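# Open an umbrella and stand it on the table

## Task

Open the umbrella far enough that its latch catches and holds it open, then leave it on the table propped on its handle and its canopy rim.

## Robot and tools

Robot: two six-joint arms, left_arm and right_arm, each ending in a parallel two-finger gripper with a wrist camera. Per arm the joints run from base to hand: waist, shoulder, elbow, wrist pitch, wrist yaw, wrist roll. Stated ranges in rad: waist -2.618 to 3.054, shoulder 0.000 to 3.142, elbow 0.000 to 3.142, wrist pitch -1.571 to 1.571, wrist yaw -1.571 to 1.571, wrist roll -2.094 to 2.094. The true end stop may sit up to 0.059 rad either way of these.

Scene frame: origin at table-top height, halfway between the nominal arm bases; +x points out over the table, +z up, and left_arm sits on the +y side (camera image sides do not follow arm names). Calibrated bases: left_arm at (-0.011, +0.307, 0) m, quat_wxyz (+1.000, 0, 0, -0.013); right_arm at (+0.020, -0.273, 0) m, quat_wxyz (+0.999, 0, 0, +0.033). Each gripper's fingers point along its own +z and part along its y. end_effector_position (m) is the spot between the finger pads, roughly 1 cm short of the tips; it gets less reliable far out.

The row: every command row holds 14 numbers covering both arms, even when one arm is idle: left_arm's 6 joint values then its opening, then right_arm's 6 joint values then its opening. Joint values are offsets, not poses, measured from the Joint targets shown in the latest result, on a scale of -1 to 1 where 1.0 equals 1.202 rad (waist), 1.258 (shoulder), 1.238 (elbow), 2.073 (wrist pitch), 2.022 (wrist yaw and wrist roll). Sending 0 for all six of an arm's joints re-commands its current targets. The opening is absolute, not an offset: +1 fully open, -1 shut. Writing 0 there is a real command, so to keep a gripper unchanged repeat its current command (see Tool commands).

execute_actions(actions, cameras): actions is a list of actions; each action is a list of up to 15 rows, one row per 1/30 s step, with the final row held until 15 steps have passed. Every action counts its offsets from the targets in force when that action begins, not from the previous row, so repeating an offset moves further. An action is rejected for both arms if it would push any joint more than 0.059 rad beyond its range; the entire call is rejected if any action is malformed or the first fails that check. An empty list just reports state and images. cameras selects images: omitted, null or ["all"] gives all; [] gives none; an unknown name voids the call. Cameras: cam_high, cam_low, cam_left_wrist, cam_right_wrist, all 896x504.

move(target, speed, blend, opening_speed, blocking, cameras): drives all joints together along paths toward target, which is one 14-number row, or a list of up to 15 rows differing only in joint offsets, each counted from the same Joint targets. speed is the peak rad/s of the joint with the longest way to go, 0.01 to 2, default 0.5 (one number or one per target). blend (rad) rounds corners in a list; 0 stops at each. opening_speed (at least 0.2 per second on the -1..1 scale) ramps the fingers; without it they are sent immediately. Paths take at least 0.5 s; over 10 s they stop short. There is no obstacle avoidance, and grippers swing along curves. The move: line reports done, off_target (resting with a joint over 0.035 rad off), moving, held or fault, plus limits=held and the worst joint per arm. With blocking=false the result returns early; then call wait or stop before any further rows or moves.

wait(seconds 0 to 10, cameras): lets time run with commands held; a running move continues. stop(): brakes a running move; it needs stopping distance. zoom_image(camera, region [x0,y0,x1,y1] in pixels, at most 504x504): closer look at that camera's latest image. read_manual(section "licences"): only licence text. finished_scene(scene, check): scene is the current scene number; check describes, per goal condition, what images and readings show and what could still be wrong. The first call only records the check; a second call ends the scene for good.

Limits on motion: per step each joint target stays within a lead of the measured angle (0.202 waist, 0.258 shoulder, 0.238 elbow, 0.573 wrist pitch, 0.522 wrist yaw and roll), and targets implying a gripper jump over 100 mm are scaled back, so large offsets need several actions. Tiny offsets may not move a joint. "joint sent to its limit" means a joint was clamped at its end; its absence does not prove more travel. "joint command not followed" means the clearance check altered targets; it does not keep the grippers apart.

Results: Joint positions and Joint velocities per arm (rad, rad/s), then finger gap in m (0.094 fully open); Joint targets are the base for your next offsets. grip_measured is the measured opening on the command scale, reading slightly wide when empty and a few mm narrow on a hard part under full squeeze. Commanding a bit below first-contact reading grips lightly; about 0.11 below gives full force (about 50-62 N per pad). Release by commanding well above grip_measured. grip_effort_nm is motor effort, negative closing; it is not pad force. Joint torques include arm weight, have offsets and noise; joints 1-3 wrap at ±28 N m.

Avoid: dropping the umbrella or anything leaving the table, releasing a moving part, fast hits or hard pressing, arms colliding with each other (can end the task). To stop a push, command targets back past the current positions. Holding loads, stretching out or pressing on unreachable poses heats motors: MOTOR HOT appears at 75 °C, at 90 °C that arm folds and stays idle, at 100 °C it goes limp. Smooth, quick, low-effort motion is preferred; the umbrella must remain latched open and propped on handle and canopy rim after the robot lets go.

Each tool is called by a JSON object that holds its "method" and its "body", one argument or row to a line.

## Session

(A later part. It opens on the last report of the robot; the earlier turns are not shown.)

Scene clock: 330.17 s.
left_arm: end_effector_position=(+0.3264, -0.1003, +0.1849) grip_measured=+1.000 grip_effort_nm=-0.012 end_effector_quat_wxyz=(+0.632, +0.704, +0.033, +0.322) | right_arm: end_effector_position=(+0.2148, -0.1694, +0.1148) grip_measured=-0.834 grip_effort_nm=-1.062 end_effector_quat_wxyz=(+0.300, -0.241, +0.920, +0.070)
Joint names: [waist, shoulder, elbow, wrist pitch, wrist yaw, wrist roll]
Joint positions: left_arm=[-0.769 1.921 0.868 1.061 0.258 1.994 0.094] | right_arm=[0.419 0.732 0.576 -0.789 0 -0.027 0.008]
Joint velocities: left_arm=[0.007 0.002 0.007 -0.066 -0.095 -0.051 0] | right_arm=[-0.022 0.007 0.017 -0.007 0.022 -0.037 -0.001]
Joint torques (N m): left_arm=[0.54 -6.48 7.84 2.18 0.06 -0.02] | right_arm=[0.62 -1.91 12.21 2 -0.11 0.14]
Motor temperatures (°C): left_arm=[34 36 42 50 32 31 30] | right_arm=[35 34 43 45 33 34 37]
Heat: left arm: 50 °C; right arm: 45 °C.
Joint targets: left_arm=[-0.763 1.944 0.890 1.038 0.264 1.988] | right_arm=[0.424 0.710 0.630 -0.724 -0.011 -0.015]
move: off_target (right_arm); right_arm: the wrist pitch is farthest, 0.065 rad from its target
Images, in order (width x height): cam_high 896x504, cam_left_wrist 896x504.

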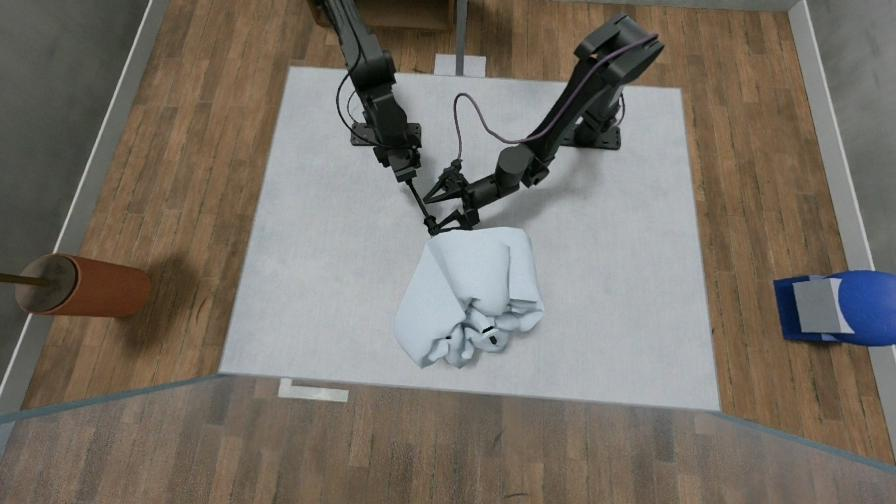

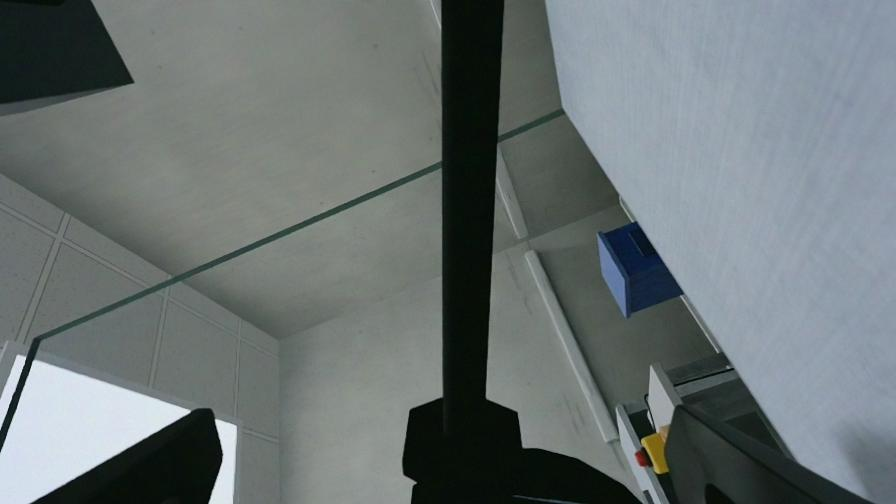

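{"method": "move", "body": {
  "target": [-0.0208,0.0626,0.0884,-0.0187,-0.0134,-0.004,1.0, 0,0,0,0,0,0,-1.0],
  "speed": 0.2,
  "cameras": ["cam_high","cam_left_wrist","cam_right_wrist"]
}}

Scene clock: 339.03 s.
left_arm: end_effector_position=(+0.3407, -0.1207, +0.1806) grip_measured=+1.000 grip_effort_nm=-0.017 end_effector_quat_wxyz=(+0.630, +0.707, +0.035, +0.321) | right_arm: end_effector_position=(+0.2148, -0.1694, +0.1148) grip_measured=-0.834 grip_effort_nm=-1.062 end_effector_quat_wxyz=(+0.300, -0.241, +0.920, +0.070)
Joint names: [waist, shoulder, elbow, wrist pitch, wrist yaw, wrist roll]
Joint positions: left_arm=[-0.78 1.999 0.976 1.022 0.244 1.992 0.094] | right_arm=[0.419 0.732 0.576 -0.789 0 -0.027 0.008]
Joint velocities: left_arm=[0.002 -0.002 0.002 -0.007 -0.051 0.007 0] | right_arm=[-0.007 -0.022 -0.002 -0.081 0.037 -0.051 0]
Joint torques (N m): left_arm=[-0.55 -7.08 8.08 2.18 -0.06 -0.08] | right_arm=[0.55 -1.85 12.22 2 -0.11 0.14]
Motor temperatures (°C): left_arm=[34 36 42 49 32 31 30] | right_arm=[35 34 43 45 33 34 37]
Heat: left arm: 49 °C; right arm: 45 °C.
Joint targets: left_arm=[-0.787 2.023 1.000 0.999 0.237 1.980] | right_arm=[0.424 0.710 0.630 -0.724 -0.011 -0.015]
move: off_target (right_arm); right_arm: the wrist pitch is farthest, 0.065 rad from its target
Images, in order (width x height): cam_high 896x504, cam_left_wrist 896x504, cam_right_wrist 896x504.

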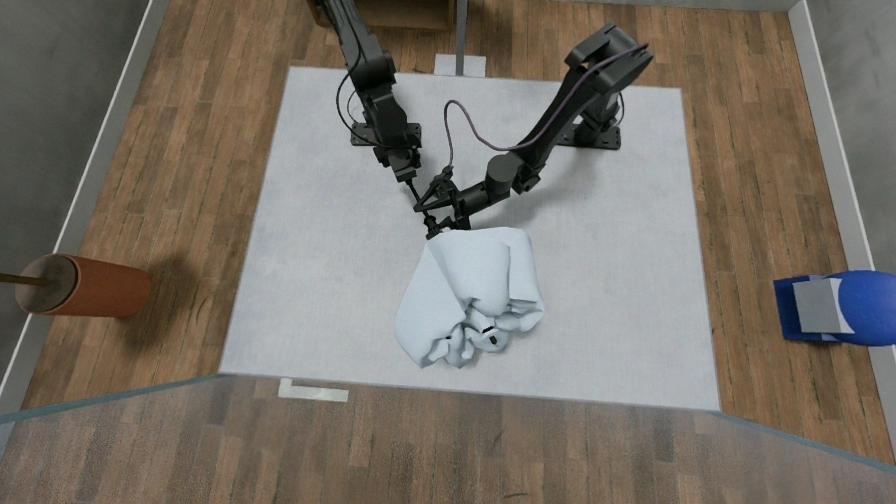

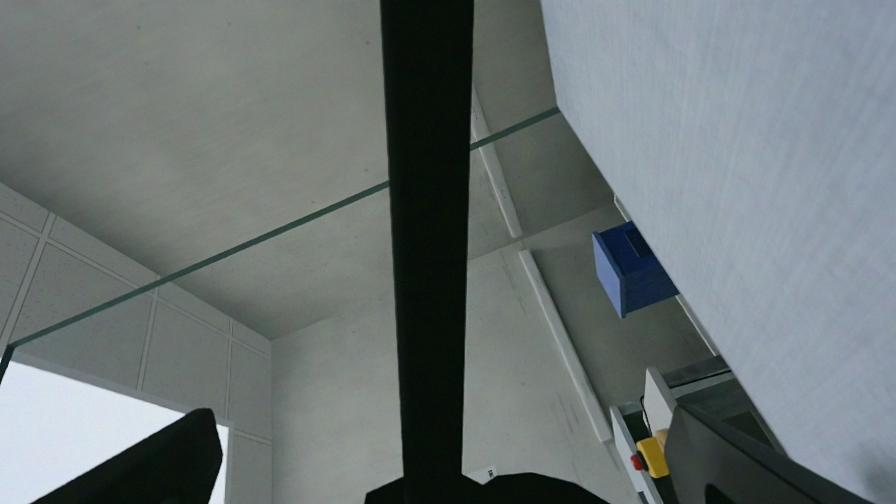

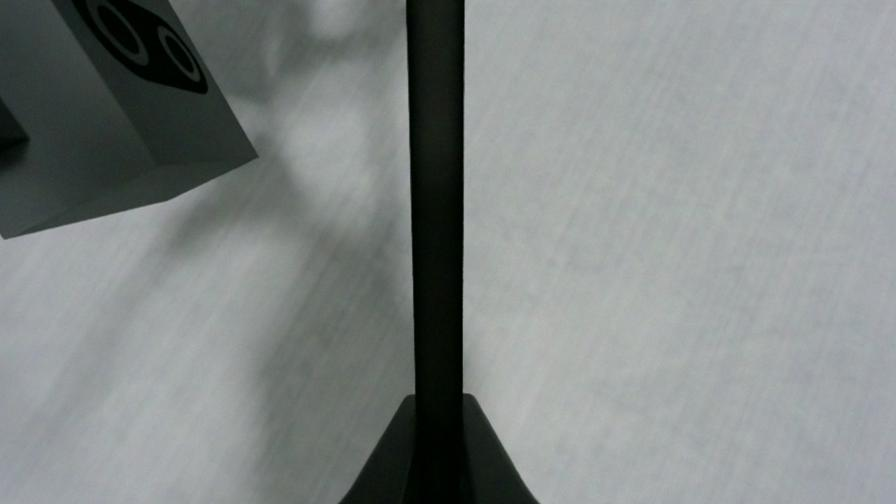

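{"method": "move", "body": {
  "target": [0.0,0.0,0.0065,0.0,0.0,0.0,-0.5, 0,0,0,0,0,0,-1.0],
  "speed": 0.2,
  "opening_speed": 0.8,
  "cameras": ["cam_high","cam_left_wrist","cam_right_wrist"]
}}

Scene clock: 350.60 s.
left_arm: end_effector_position=(+0.3419, -0.1217, +0.1834) grip_measured=-0.495 grip_effort_nm=-0.261 end_effector_quat_wxyz=(+0.631, +0.705, +0.036, +0.322) | right_arm: end_effector_position=(+0.2147, -0.1694, +0.1147) grip_measured=-0.834 grip_effort_nm=-1.057 end_effector_quat_wxyz=(+0.299, -0.241, +0.921, +0.070)
Joint names: [waist, shoulder, elbow, wrist pitch, wrist yaw, wrist roll]
Joint positions: left_arm=[-0.78 1.999 0.984 1.019 0.242 1.991 0.024] | right_arm=[0.419 0.732 0.576 -0.789 -0.001 -0.027 0.008]
Joint velocities: left_arm=[-0.002 -0.017 -0.012 0.007 -0.051 -0.007 0.001] | right_arm=[0.002 0.002 -0.002 0.022 -0.022 0.037 0]
Joint torques (N m): left_arm=[-0.58 -7.1 8.08 2.21 -0.06 -0.08] | right_arm=[0.58 -1.91 12.23 2 -0.1 0.14]
Motor temperatures (°C): left_arm=[34 37 42 50 32 31 30] | right_arm=[35 34 43 45 33 34 37]
Heat: left arm: 50 °C; right arm: 45 °C.
Joint targets: left_arm=[-0.787 2.023 1.008 0.999 0.237 1.980] | right_arm=[0.424 0.710 0.630 -0.724 -0.011 -0.015]
move: off_target (right_arm); right_arm: the wrist pitch is farthest, 0.065 rad from its target
Images, in order (width x height): cam_high 896x504, cam_left_wrist 896x504, cam_right_wrist 896x504.

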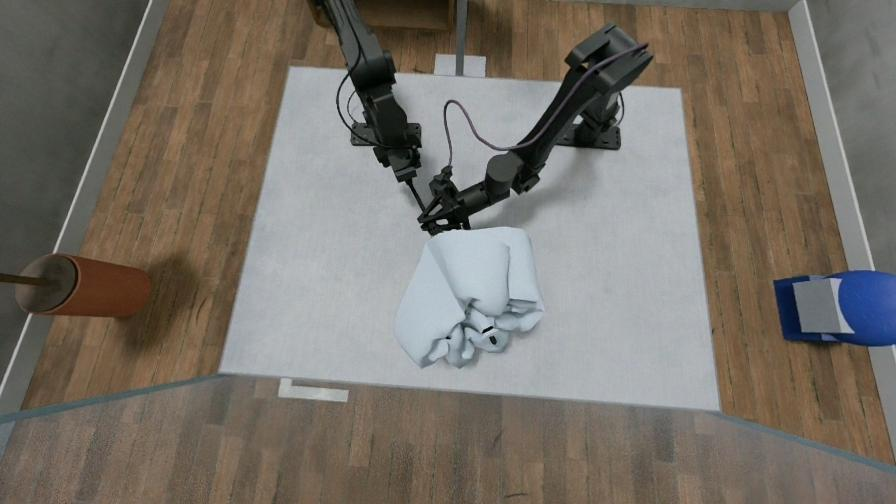

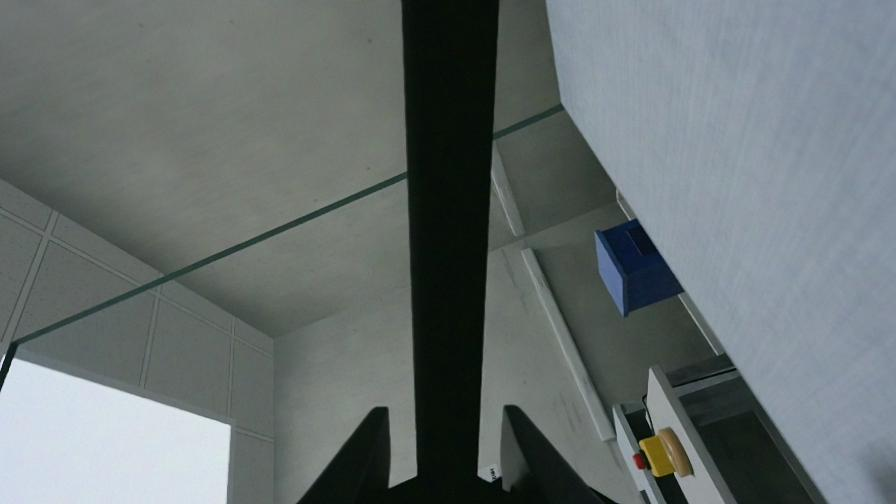

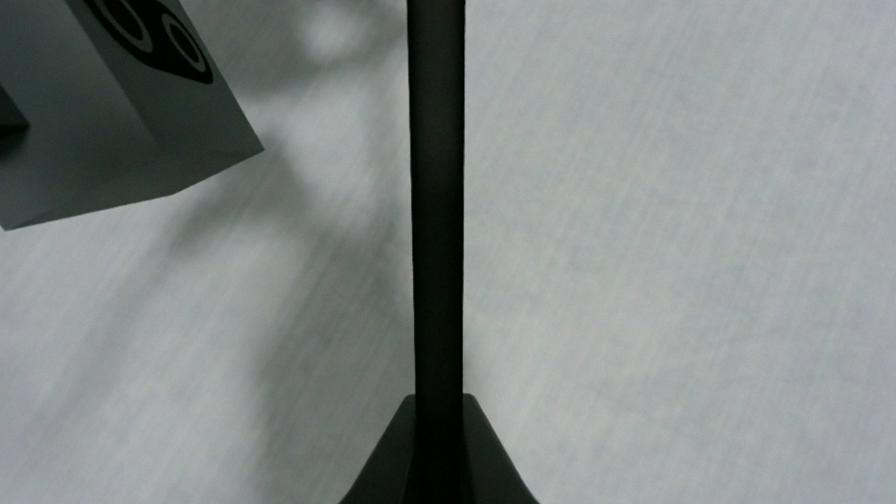

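{"method": "move", "body": {
  "target": [0.0,0.0,0.0,0.0,0.0,0.0,-0.7, 0,0,0,0,0,0,-1.0],
  "speed": 0.2,
  "opening_speed": 0.5,
  "cameras": ["cam_left_wrist"]
}}

Scene clock: 352.97 s.
left_arm: end_effector_position=(+0.3424, -0.1216, +0.1826) grip_measured=-0.666 grip_effort_nm=-1.018 end_effector_quat_wxyz=(+0.630, +0.706, +0.037, +0.322) | right_arm: end_effector_position=(+0.2139, -0.1682, +0.1147) grip_measured=-0.834 grip_effort_nm=-1.062 end_effector_quat_wxyz=(+0.299, -0.243, +0.920, +0.073)
Joint names: [waist, shoulder, elbow, wrist pitch, wrist yaw, wrist roll]
Joint positions: left_arm=[-0.78 1.999 0.986 1.014 0.24 1.991 0.016] | right_arm=[0.421 0.732 0.576 -0.79 -0.006 -0.027 0.008]
Joint velocities: left_arm=[-0.002 -0.002 -0.002 -0.022 0.022 -0.007 -0.001] | right_arm=[-0.012 -0.007 -0.012 0.037 0.007 0.051 0]
Joint torques (N m): left_arm=[-0.61 -7.12 7.98 2.25 -0.04 -0.09] | right_arm=[0.42 -1.88 12.22 2.01 -0.05 0.13]
Motor temperatures (°C): left_arm=[34 37 42 50 32 31 30] | right_arm=[35 34 43 45 33 34 37]
Heat: left arm: 50 °C; right arm: 45 °C.
Joint targets: left_arm=[-0.787 2.023 1.007 1.000 0.237 1.980] | right_arm=[0.425 0.710 0.630 -0.724 -0.010 -0.015]
move: off_target (right_arm); right_arm: the wrist pitch is farthest, 0.066 rad from its target
Images, in order (width x height): cam_left_wrist 896x504.

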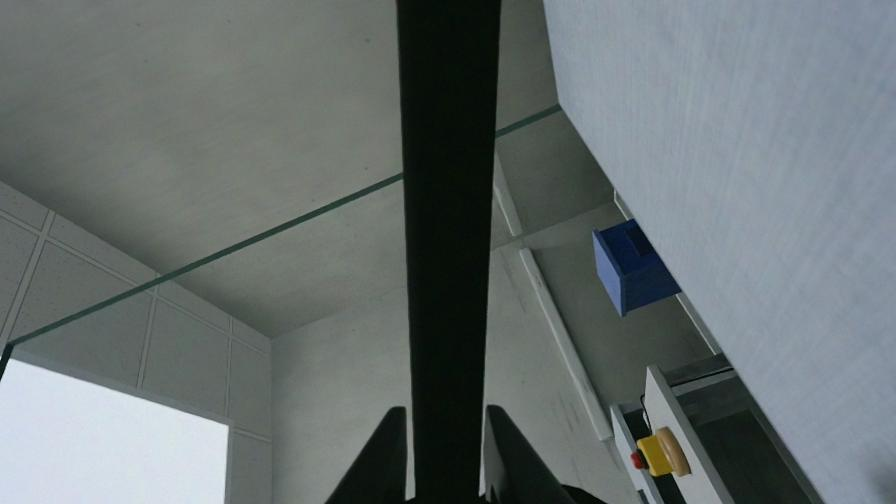

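{"method": "zoom_image", "body": {
  "camera": "cam_left_wrist",
  "region": [300, 340, 600, 504]
}}

{"method": "wait", "body": {
  "seconds": 0.1
}}

Scaled by 1.680 from the camera's 896x504 image, which has a finer 1280x720 frame.

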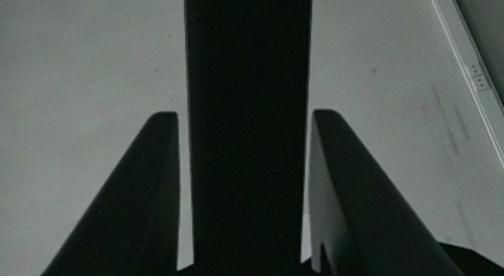

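Scene clock: 360.17 s.
left_arm: end_effector_position=(+0.3424, -0.1216, +0.1826) grip_measured=-0.666 grip_effort_nm=-1.043 end_effector_quat_wxyz=(+0.630, +0.706, +0.037, +0.322) | right_arm: end_effector_position=(+0.2139, -0.1682, +0.1147) grip_measured=-0.834 grip_effort_nm=-1.072 end_effector_quat_wxyz=(+0.299, -0.243, +0.920, +0.073)
Joint names: [waist, shoulder, elbow, wrist pitch, wrist yaw, wrist roll]
Joint positions: left_arm=[-0.78 1.999 0.986 1.014 0.24 1.991 0.016] | right_arm=[0.421 0.732 0.576 -0.79 -0.006 -0.027 0.008]
Joint velocities: left_arm=[0.002 -0.007 0.002 -0.022 -0.007 0.007 0] | right_arm=[-0.012 0.007 0.002 -0.037 -0.007 0.022 -0.001]
Joint torques (N m): left_arm=[-0.58 -7.15 7.98 2.25 -0.05 -0.09] | right_arm=[0.42 -1.91 12.23 2 -0.05 0.14]
Motor temperatures (°C): left_arm=[34 37 42 49 32 31 31] | right_arm=[35 34 43 45 33 34 37]
Heat: left arm: 49 °C; right arm: 45 °C.
Joint targets: left_arm=[-0.787 2.023 1.007 1.000 0.237 1.980] | right_arm=[0.425 0.710 0.630 -0.724 -0.010 -0.015]
Tool commands: left_gripper/opening=-0.7 right_gripper/opening=-1.0
wait: 0.10 s; at rest from the start

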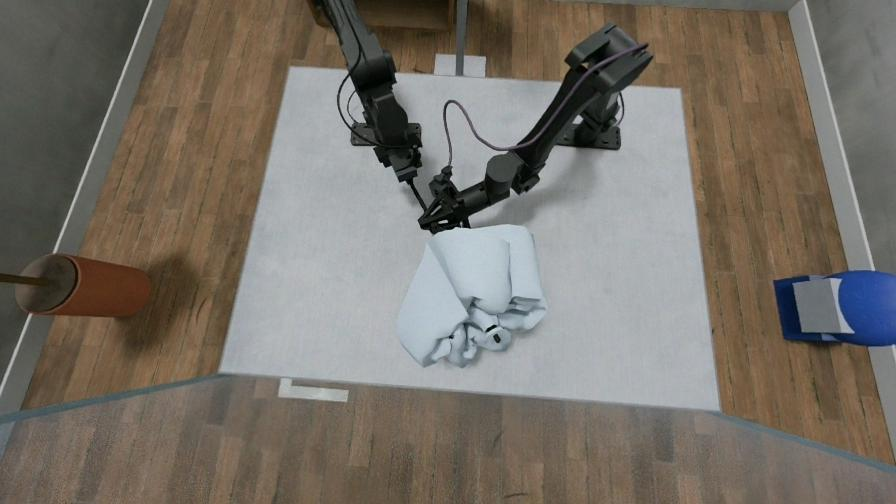

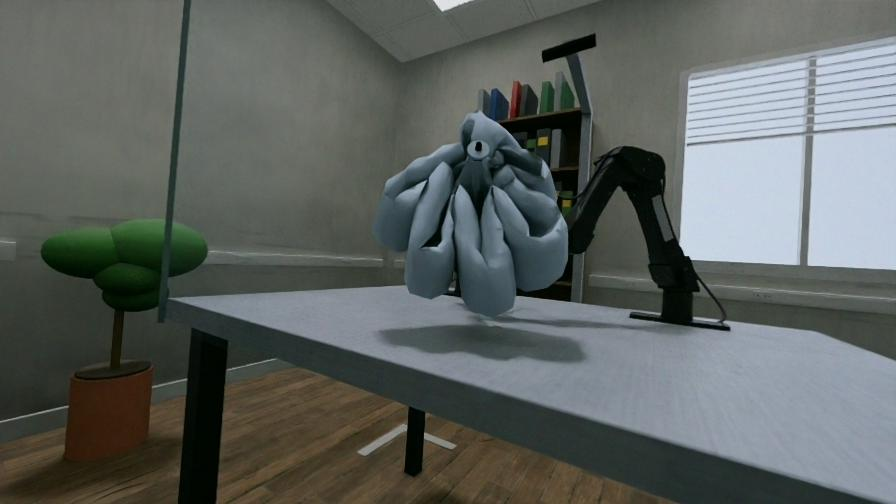

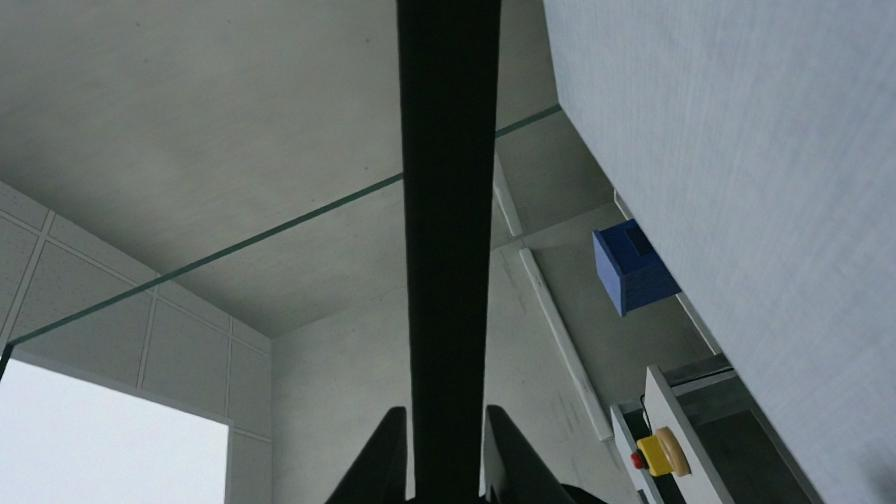

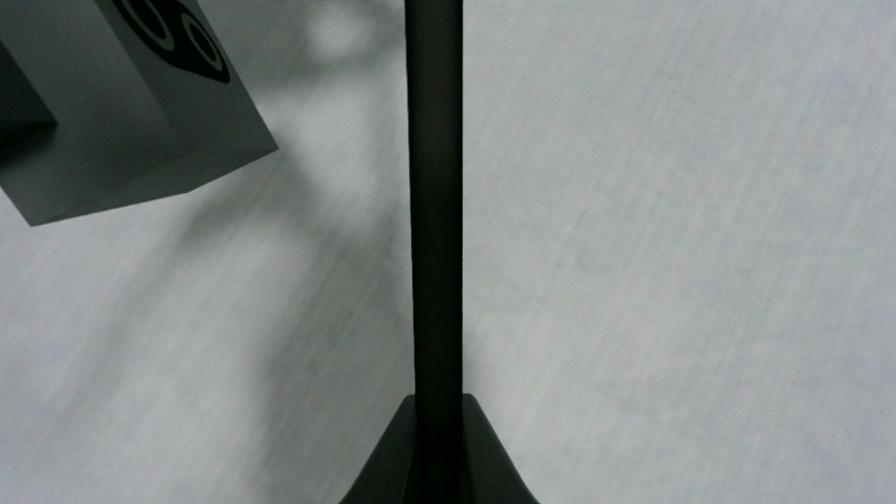

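{"method": "move", "body": {
  "target": [0.0,0.0,0.0,0.0,0.0,0.0,-0.4, 0,0,0,0,0,0,-1.0],
  "speed": 0.2,
  "opening_speed": 0.5,
  "cameras": ["cam_left_wrist"]
}}

Scene clock: 391.37 s.
left_arm: end_effector_position=(+0.3424, -0.1216, +0.1826) grip_measured=-0.401 grip_effort_nm=0.071 end_effector_quat_wxyz=(+0.630, +0.706, +0.037, +0.322) | right_arm: end_effector_position=(+0.2138, -0.1681, +0.1146) grip_measured=-0.834 grip_effort_nm=-1.057 end_effector_quat_wxyz=(+0.298, -0.243, +0.920, +0.073)
Joint names: [waist, shoulder, elbow, wrist pitch, wrist yaw, wrist roll]
Joint positions: left_arm=[-0.78 1.999 0.986 1.014 0.24 1.991 0.028] | right_arm=[0.421 0.732 0.576 -0.79 -0.006 -0.026 0.008]
Joint velocities: left_arm=[-0.007 -0.007 -0.002 -0.007 0.066 -0.051 0.001] | right_arm=[-0.002 -0.002 0.007 0.007 0.051 0.007 0]
Joint torques (N m): left_arm=[-0.58 -7.15 7.98 2.25 -0.04 -0.08] | right_arm=[0.44 -1.91 12.23 2.02 -0.05 0.12]
Motor temperatures (°C): left_arm=[34 37 41 49 32 31 32] | right_arm=[35 34 43 46 33 34 37]
Heat: left arm: 49 °C; right arm: 46 °C.
Joint targets: left_arm=[-0.787 2.023 1.007 1.000 0.237 1.980] | right_arm=[0.425 0.710 0.630 -0.724 -0.011 -0.015]
move: off_target (right_arm); right_arm: the wrist pitch is farthest, 0.066 rad from its target
Images, in order (width x height): cam_left_wrist 896x504.

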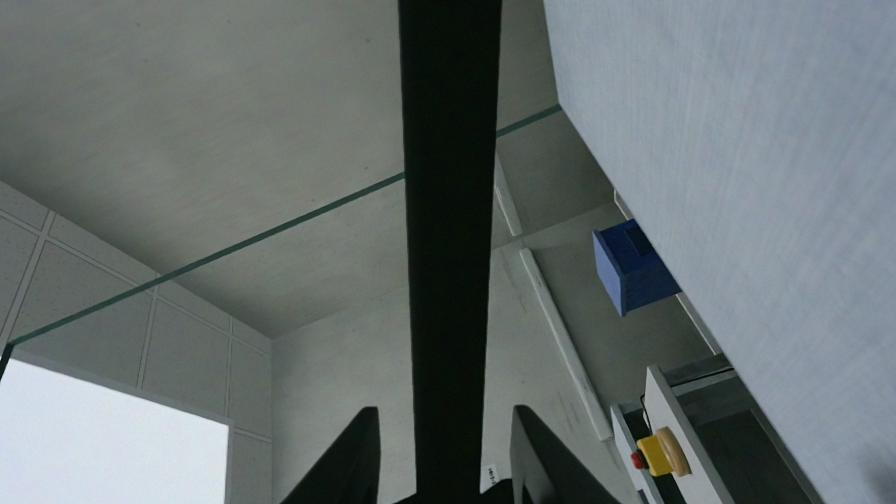

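{"method": "move", "body": {
  "target": [-0.005,-0.0421,-0.0557,0.0164,-0.0054,0.0,-0.4, 0,0,0,0,0,0,-1.0],
  "speed": 0.2,
  "cameras": ["cam_left_wrist"]
}}

Scene clock: 397.63 s.
left_arm: end_effector_position=(+0.3371, -0.1195, +0.1776) grip_measured=-0.401 grip_effort_nm=0.051 end_effector_quat_wxyz=(+0.629, +0.707, +0.037, +0.321) | right_arm: end_effector_position=(+0.2124, -0.1688, +0.1135) grip_measured=-0.834 grip_effort_nm=-1.057 end_effector_quat_wxyz=(+0.295, -0.243, +0.921, +0.072)
Joint names: [waist, shoulder, elbow, wrist pitch, wrist yaw, wrist roll]
Joint positions: left_arm=[-0.787 1.997 0.957 1.037 0.233 1.991 0.028] | right_arm=[0.421 0.732 0.576 -0.798 -0.007 -0.026 0.008]
Joint velocities: left_arm=[0.002 -0.017 -0.012 0.007 -0.051 -0.051 0] | right_arm=[-0.002 -0.002 0.002 -0.037 -0.081 0.007 0]
Joint torques (N m): left_arm=[-0.55 -10.7 4.63 2.38 -0.07 -0.08] | right_arm=[0.36 -1.85 12.14 2.07 -0.04 0.13]
Motor temperatures (°C): left_arm=[34 37 41 49 32 31 31] | right_arm=[35 34 43 46 33 34 37]
Heat: left arm: 49 °C; right arm: 46 °C.
Joint targets: left_arm=[-0.794 1.970 0.939 1.033 0.226 1.980] | right_arm=[0.424 0.710 0.630 -0.724 -0.010 -0.015]
move: off_target (right_arm); right_arm: the wrist pitch is farthest, 0.074 rad from its target
Images, in order (width x height): cam_left_wrist 896x504.

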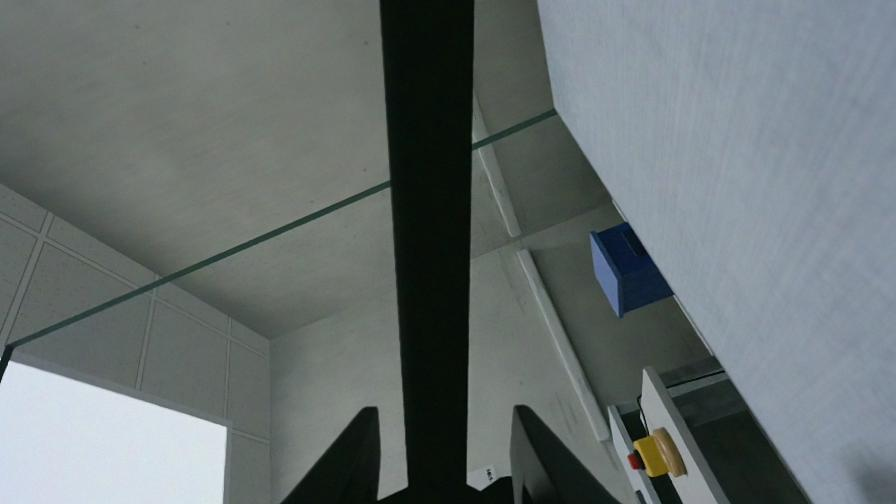

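{"method": "zoom_image", "body": {
  "camera": "cam_left_wrist",
  "region": [280, 380, 600, 504]
}}

{"method": "zoom_image", "body": {
  "camera": "cam_high",
  "region": [380, 160, 500, 260]
}}

Scaled by 1.575 from the camera's 896x504 image, which has a finer 1280x720 frame.

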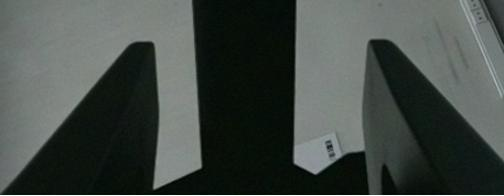

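This scene's latest camera images include none from cam_high. They are from: cam_left_wrist. cam_high's image comes with the result of a call that names it in "cameras".

{"method": "move", "body": {
  "target": [-0.0121,-0.0008,-0.0048,0.0039,-0.0072,0.0,-0.4, 0,0,0,0,0,0,-1.0],
  "speed": 0.2,
  "cameras": ["cam_high","cam_left_wrist","cam_right_wrist"]
}}

Scene clock: 411.73 s.
left_arm: end_effector_position=(+0.3321, -0.1223, +0.1764) grip_measured=-0.401 grip_effort_nm=0.056 end_effector_quat_wxyz=(+0.629, +0.707, +0.037, +0.321) | right_arm: end_effector_position=(+0.2124, -0.1688, +0.1135) grip_measured=-0.834 grip_effort_nm=-1.057 end_effector_quat_wxyz=(+0.295, -0.243, +0.921, +0.072)
Joint names: [waist, shoulder, elbow, wrist pitch, wrist yaw, wrist roll]
Joint positions: left_arm=[-0.802 1.996 0.95 1.042 0.218 1.991 0.028] | right_arm=[0.421 0.732 0.576 -0.798 -0.007 -0.026 0.008]
Joint velocities: left_arm=[0.002 -0.007 0.012 -0.022 -0.081 0.022 0] | right_arm=[-0.002 -0.022 0.012 -0.022 -0.066 0.037 0]
Joint torques (N m): left_arm=[-0.5 -10.77 4.71 2.39 -0.06 -0.08] | right_arm=[0.42 -1.87 12.19 2.08 -0.04 0.14]
Motor temperatures (°C): left_arm=[34 38 41 49 32 31 31] | right_arm=[35 34 43 46 33 34 38]
Heat: left arm: 49 °C; right arm: 46 °C.
Joint targets: left_arm=[-0.808 1.969 0.933 1.041 0.212 1.980] | right_arm=[0.424 0.710 0.630 -0.724 -0.010 -0.015]
move: off_target (right_arm); right_arm: the wrist pitch is farthest, 0.074 rad from its target
Images, in order (width x height): cam_high 896x504, cam_left_wrist 896x504, cam_right_wrist 896x504.

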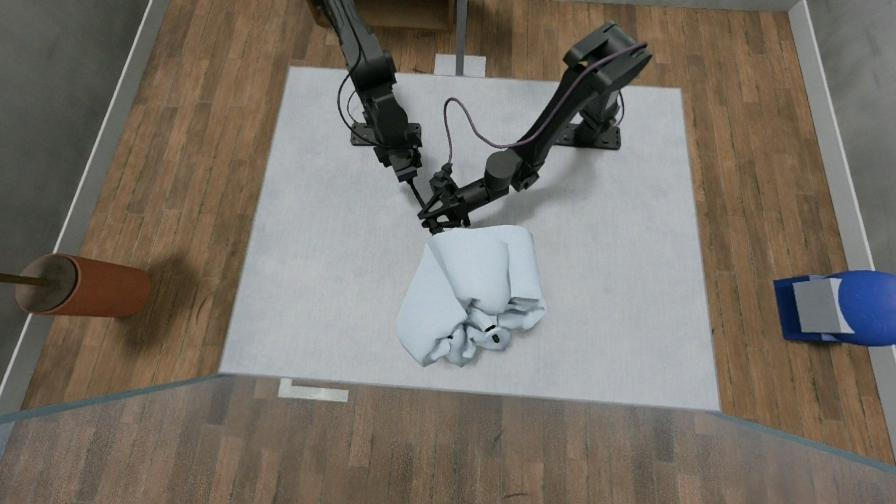

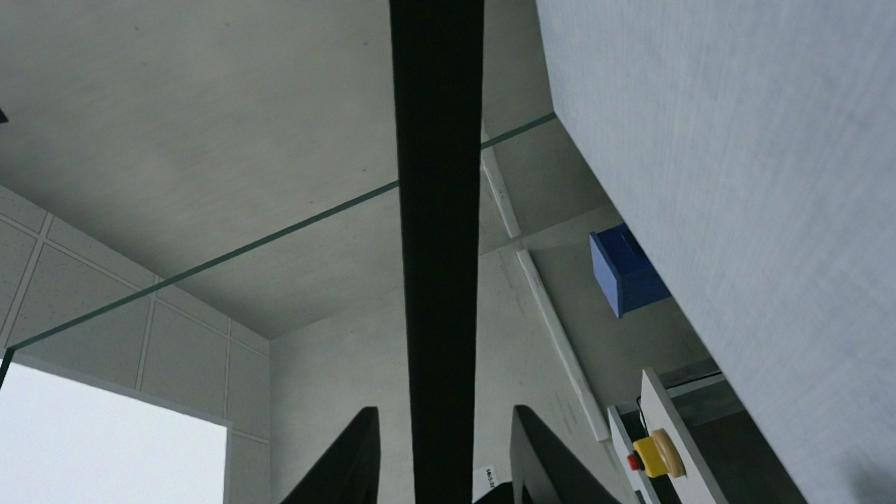

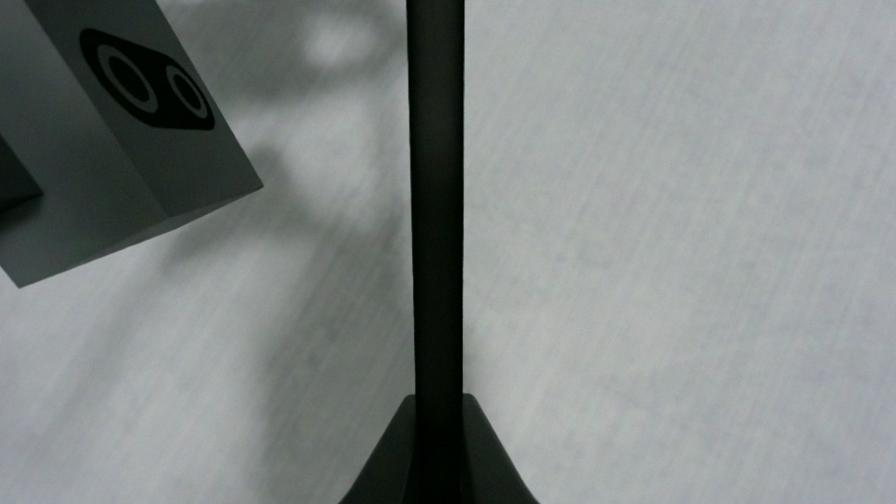

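{"method": "move", "body": {
  "target": [0.0,0.0,0.0,0.0,0.0,0.0,-0.7, 0,0,0,0,0,0,-1.0],
  "speed": 0.2,
  "opening_speed": 0.5,
  "cameras": ["cam_left_wrist"]
}}

Scene clock: 413.67 s.
left_arm: end_effector_position=(+0.3323, -0.1223, +0.1765) grip_measured=-0.514 grip_effort_nm=-1.028 end_effector_quat_wxyz=(+0.629, +0.707, +0.038, +0.322) | right_arm: end_effector_position=(+0.2124, -0.1688, +0.1135) grip_measured=-0.834 grip_effort_nm=-1.057 end_effector_quat_wxyz=(+0.295, -0.243, +0.921, +0.072)
Joint names: [waist, shoulder, elbow, wrist pitch, wrist yaw, wrist roll]
Joint positions: left_arm=[-0.802 1.996 0.95 1.043 0.217 1.991 0.023] | right_arm=[0.421 0.732 0.576 -0.798 -0.007 -0.026 0.008]
Joint velocities: left_arm=[-0.017 -0.002 0.002 0.007 0.022 -0.051 0] | right_arm=[-0.002 -0.007 0.017 -0.022 0.022 0.066 -0.001]
Joint torques (N m): left_arm=[-0.53 -10.77 4.7 2.4 -0.07 -0.08] | right_arm=[0.39 -1.85 12.21 2.08 -0.04 0.13]
Motor temperatures (°C): left_arm=[34 38 41 49 32 31 31] | right_arm=[35 34 44 47 33 34 38]
Heat: left arm: 49 °C; right arm: 47 °C.
Joint targets: left_arm=[-0.808 1.969 0.933 1.042 0.212 1.980] | right_arm=[0.424 0.710 0.630 -0.724 -0.010 -0.015]
move: off_target (right_arm); right_arm: the wrist pitch is farthest, 0.074 rad from its target
Images, in order (width x height): cam_left_wrist 896x504.

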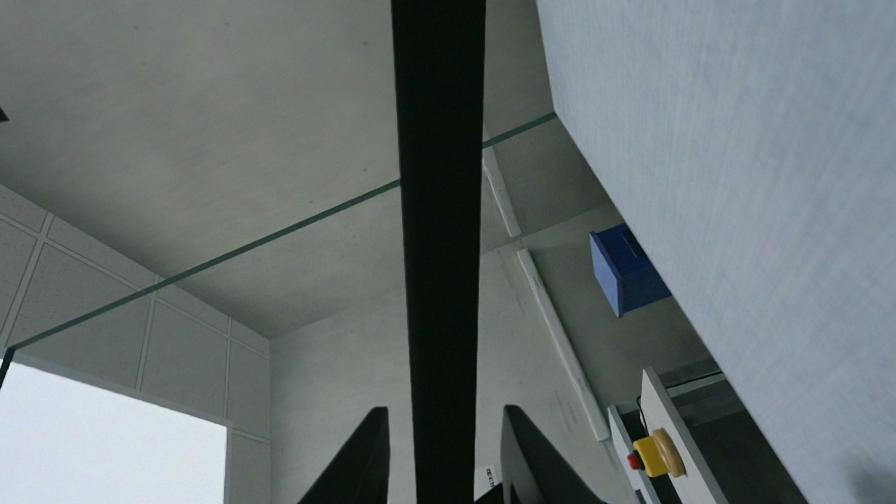

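{"method": "wait", "body": {
  "seconds": 0.1
}}

{"method": "zoom_image", "body": {
  "camera": "cam_high",
  "region": [390, 160, 510, 250]
}}

Scene clock: 422.60 s.
left_arm: end_effector_position=(+0.3323, -0.1223, +0.1765) grip_measured=-0.514 grip_effort_nm=-1.048 end_effector_quat_wxyz=(+0.629, +0.707, +0.038, +0.322) | right_arm: end_effector_position=(+0.2124, -0.1688, +0.1135) grip_measured=-0.834 grip_effort_nm=-1.067 end_effector_quat_wxyz=(+0.295, -0.243, +0.921, +0.072)
Joint names: [waist, shoulder, elbow, wrist pitch, wrist yaw, wrist roll]
Joint positions: left_arm=[-0.802 1.996 0.95 1.043 0.217 1.991 0.023] | right_arm=[0.421 0.732 0.576 -0.798 -0.007 -0.026 0.008]
Joint velocities: left_arm=[0.012 0.007 -0.017 0.037 0.081 -0.022 -0.001] | right_arm=[0.002 -0.012 -0.012 -0.022 -0.007 -0.007 0]
Joint torques (N m): left_arm=[-0.51 -10.77 4.7 2.4 -0.07 -0.09] | right_arm=[0.38 -1.89 12.19 2.09 -0.04 0.13]
Motor temperatures (°C): left_arm=[34 38 41 51 32 31 32] | right_arm=[35 34 44 47 33 34 38]
Heat: left arm: 51 °C; right arm: 47 °C.
Joint targets: left_arm=[-0.808 1.969 0.933 1.042 0.212 1.980] | right_arm=[0.424 0.710 0.630 -0.724 -0.010 -0.015]
Tool commands: left_gripper/opening=-0.7 right_gripper/opening=-1.0
wait: 0.10 s; at rest from the start

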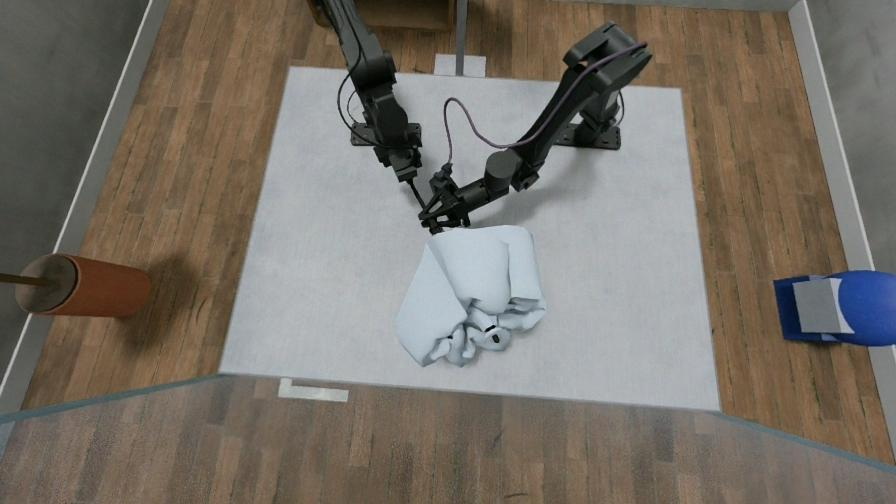

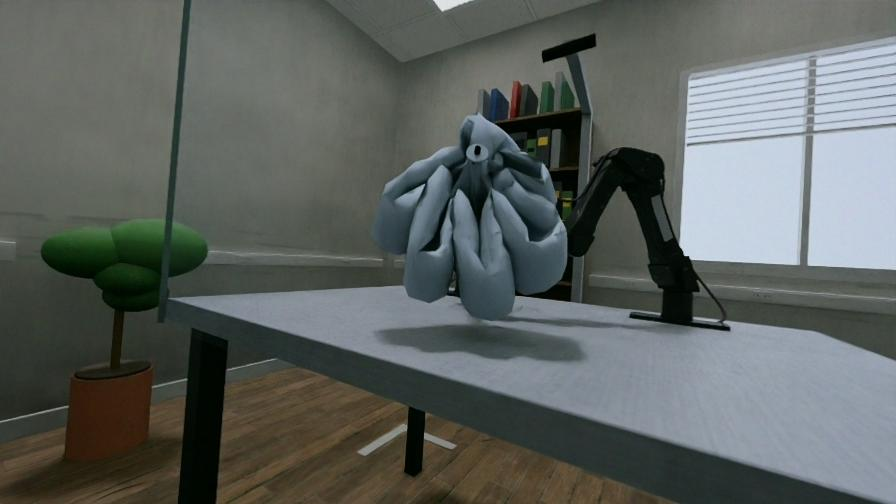

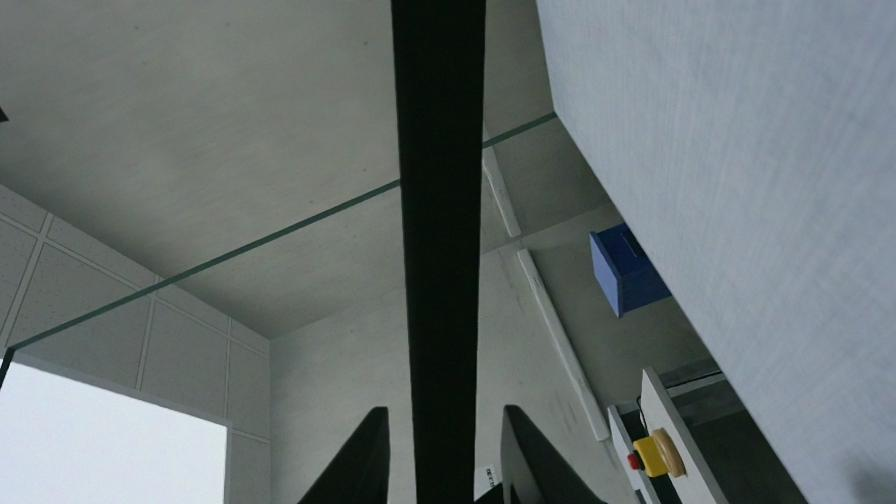

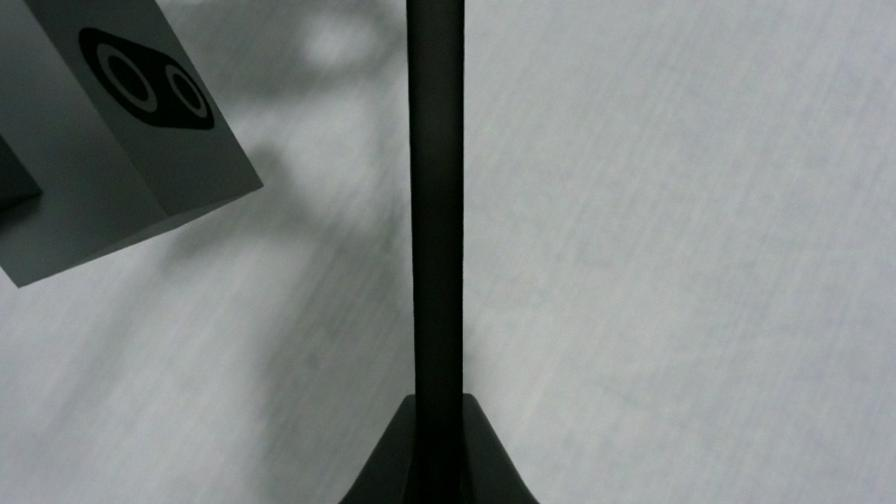

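Scaled by 4.200 from the camera's 896x504 image, which has a finer 1280x720 frame.

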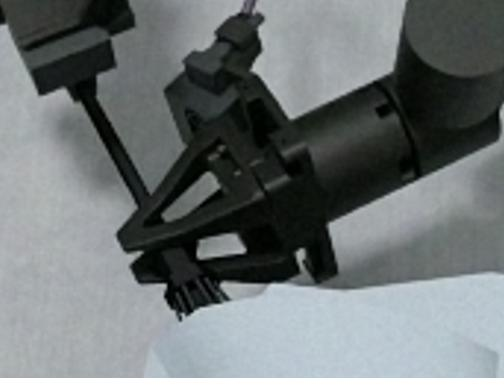

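{"method": "move", "body": {
  "target": [0.0,0.0,0.0,0.0,0.0,0.0,0.0, 0,0,0,0,0,0,-1.0],
  "opening_speed": 0.8,
  "cameras": []
}}

{"method": "move", "body": {
  "target": [-0.0491,-0.0231,0.0032,-0.0222,-0.1523,0.0119,0.0, 0,0,0,0,0,0,-1.0],
  "speed": 0.2,
  "cameras": ["cam_high","cam_left_wrist","cam_right_wrist"]
}}

{"method": "zoom_image", "body": {
  "camera": "cam_high",
  "region": [390, 160, 510, 250]
}}

Scene clock: 459.17 s.
left_arm: end_effector_position=(+0.3323, -0.1223, +0.1766) grip_measured=-0.001 grip_effort_nm=0.061 end_effector_quat_wxyz=(+0.629, +0.707, +0.038, +0.322) | right_arm: end_effector_position=(+0.2124, -0.1688, +0.1135) grip_measured=-0.834 grip_effort_nm=-1.057 end_effector_quat_wxyz=(+0.295, -0.243, +0.921, +0.072)
Joint names: [waist, shoulder, elbow, wrist pitch, wrist yaw, wrist roll]
Joint positions: left_arm=[-0.802 1.996 0.95 1.044 0.217 1.991 0.047] | right_arm=[0.421 0.732 0.576 -0.798 -0.007 -0.026 0.008]
Joint velocities: left_arm=[-0.012 0.007 -0.027 -0.051 -0.037 -0.007 0] | right_arm=[0.002 0.022 0.012 -0.095 -0.037 -0.022 0]
Joint torques (N m): left_arm=[-0.51 -10.76 4.71 2.4 -0.06 -0.08] | right_arm=[0.36 -1.83 12.18 2.07 -0.05 0.14]
Motor temperatures (°C): left_arm=[34 38 41 53 32 31 32] | right_arm=[35 34 44 48 33 34 38]
Heat: left arm: 53 °C; right arm: 48 °C.
Joint targets: left_arm=[-0.808 1.969 0.933 1.042 0.212 1.980] | right_arm=[0.424 0.710 0.630 -0.724 -0.010 -0.015]
move: off_target (right_arm); right_arm: the wrist pitch is farthest, 0.074 rad from its target
No camera images: "cameras" was empty.

Scene clock: 461.33 s.
left_arm: end_effector_position=(+0.3500, -0.1083, +0.1849) grip_measured=-0.001 grip_effort_nm=0.061 end_effector_quat_wxyz=(+0.581, +0.697, +0.120, +0.401) | right_arm: end_effector_position=(+0.2124, -0.1688, +0.1135) grip_measured=-0.834 grip_effort_nm=-1.062 end_effector_quat_wxyz=(+0.295, -0.243, +0.921, +0.072)
Joint names: [waist, shoulder, elbow, wrist pitch, wrist yaw, wrist roll]
Joint positions: left_arm=[-0.86 1.967 0.95 1.015 -0.09 2.004 0.047] | right_arm=[0.421 0.732 0.576 -0.798 -0.007 -0.026 0.008]
Joint velocities: left_arm=[-0.017 -0.012 0.007 -0.022 -0.007 -0.022 -0.001] | right_arm=[-0.027 -0.017 -0.017 0.007 -0.022 0.007 0]
Joint torques (N m): left_arm=[-0.59 -10.66 5.15 2.23 -0.09 0.04] | right_arm=[0.36 -1.88 12.21 2.08 -0.03 0.13]
Motor temperatures (°C): left_arm=[34 38 41 53 32 31 32] | right_arm=[35 34 44 48 33 34 38]
Heat: left arm: 53 °C; right arm: 48 °C.
Joint targets: left_arm=[-0.867 1.940 0.937 0.996 -0.096 2.004] | right_arm=[0.424 0.710 0.630 -0.724 -0.010 -0.015]
move: off_target (right_arm); right_arm: the wrist pitch is farthest, 0.074 rad from its target
Images, in order (width x height): cam_high 896x504, cam_left_wrist 896x504, cam_right_wrist 896x504.

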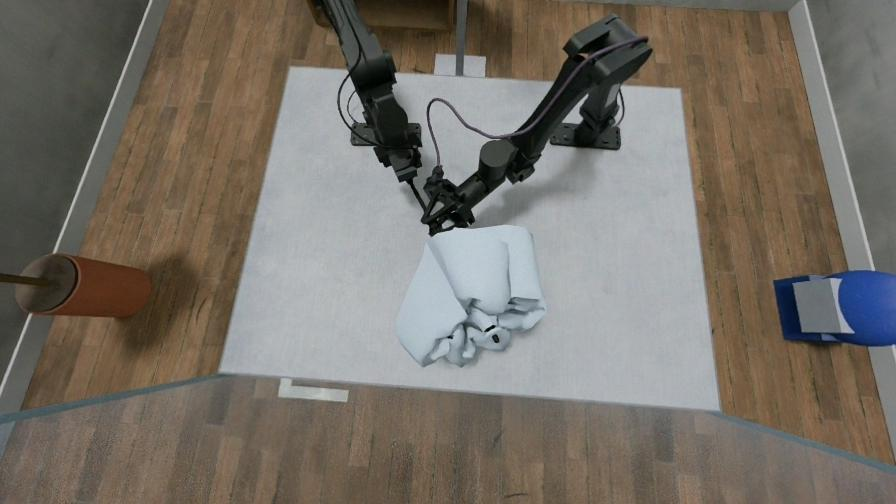

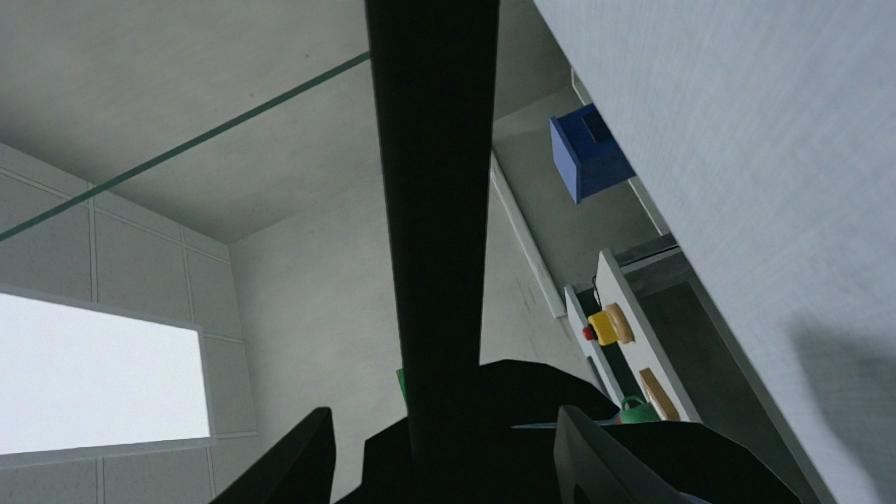

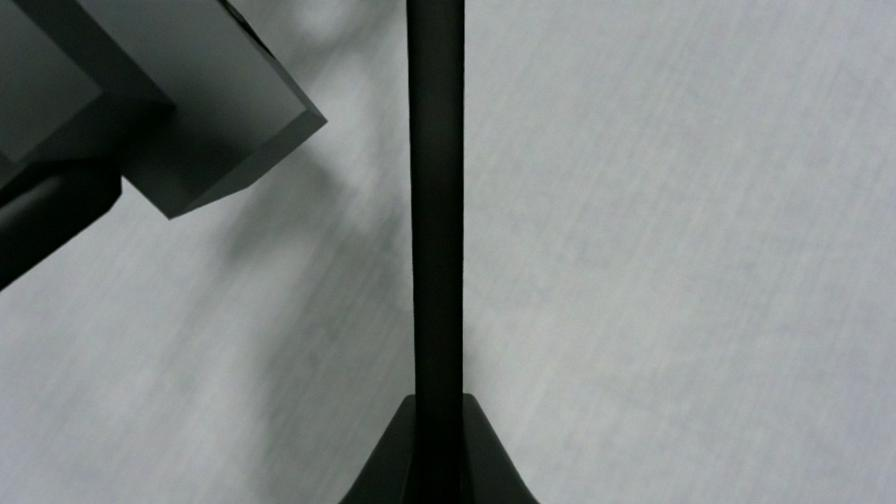

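Scaled by 4.200 from the camera's 896x504 image, which has a finer 1280x720 frame.

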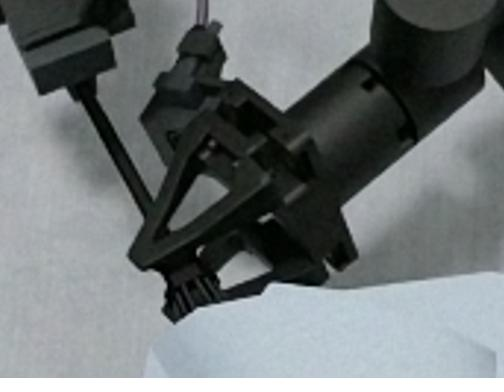

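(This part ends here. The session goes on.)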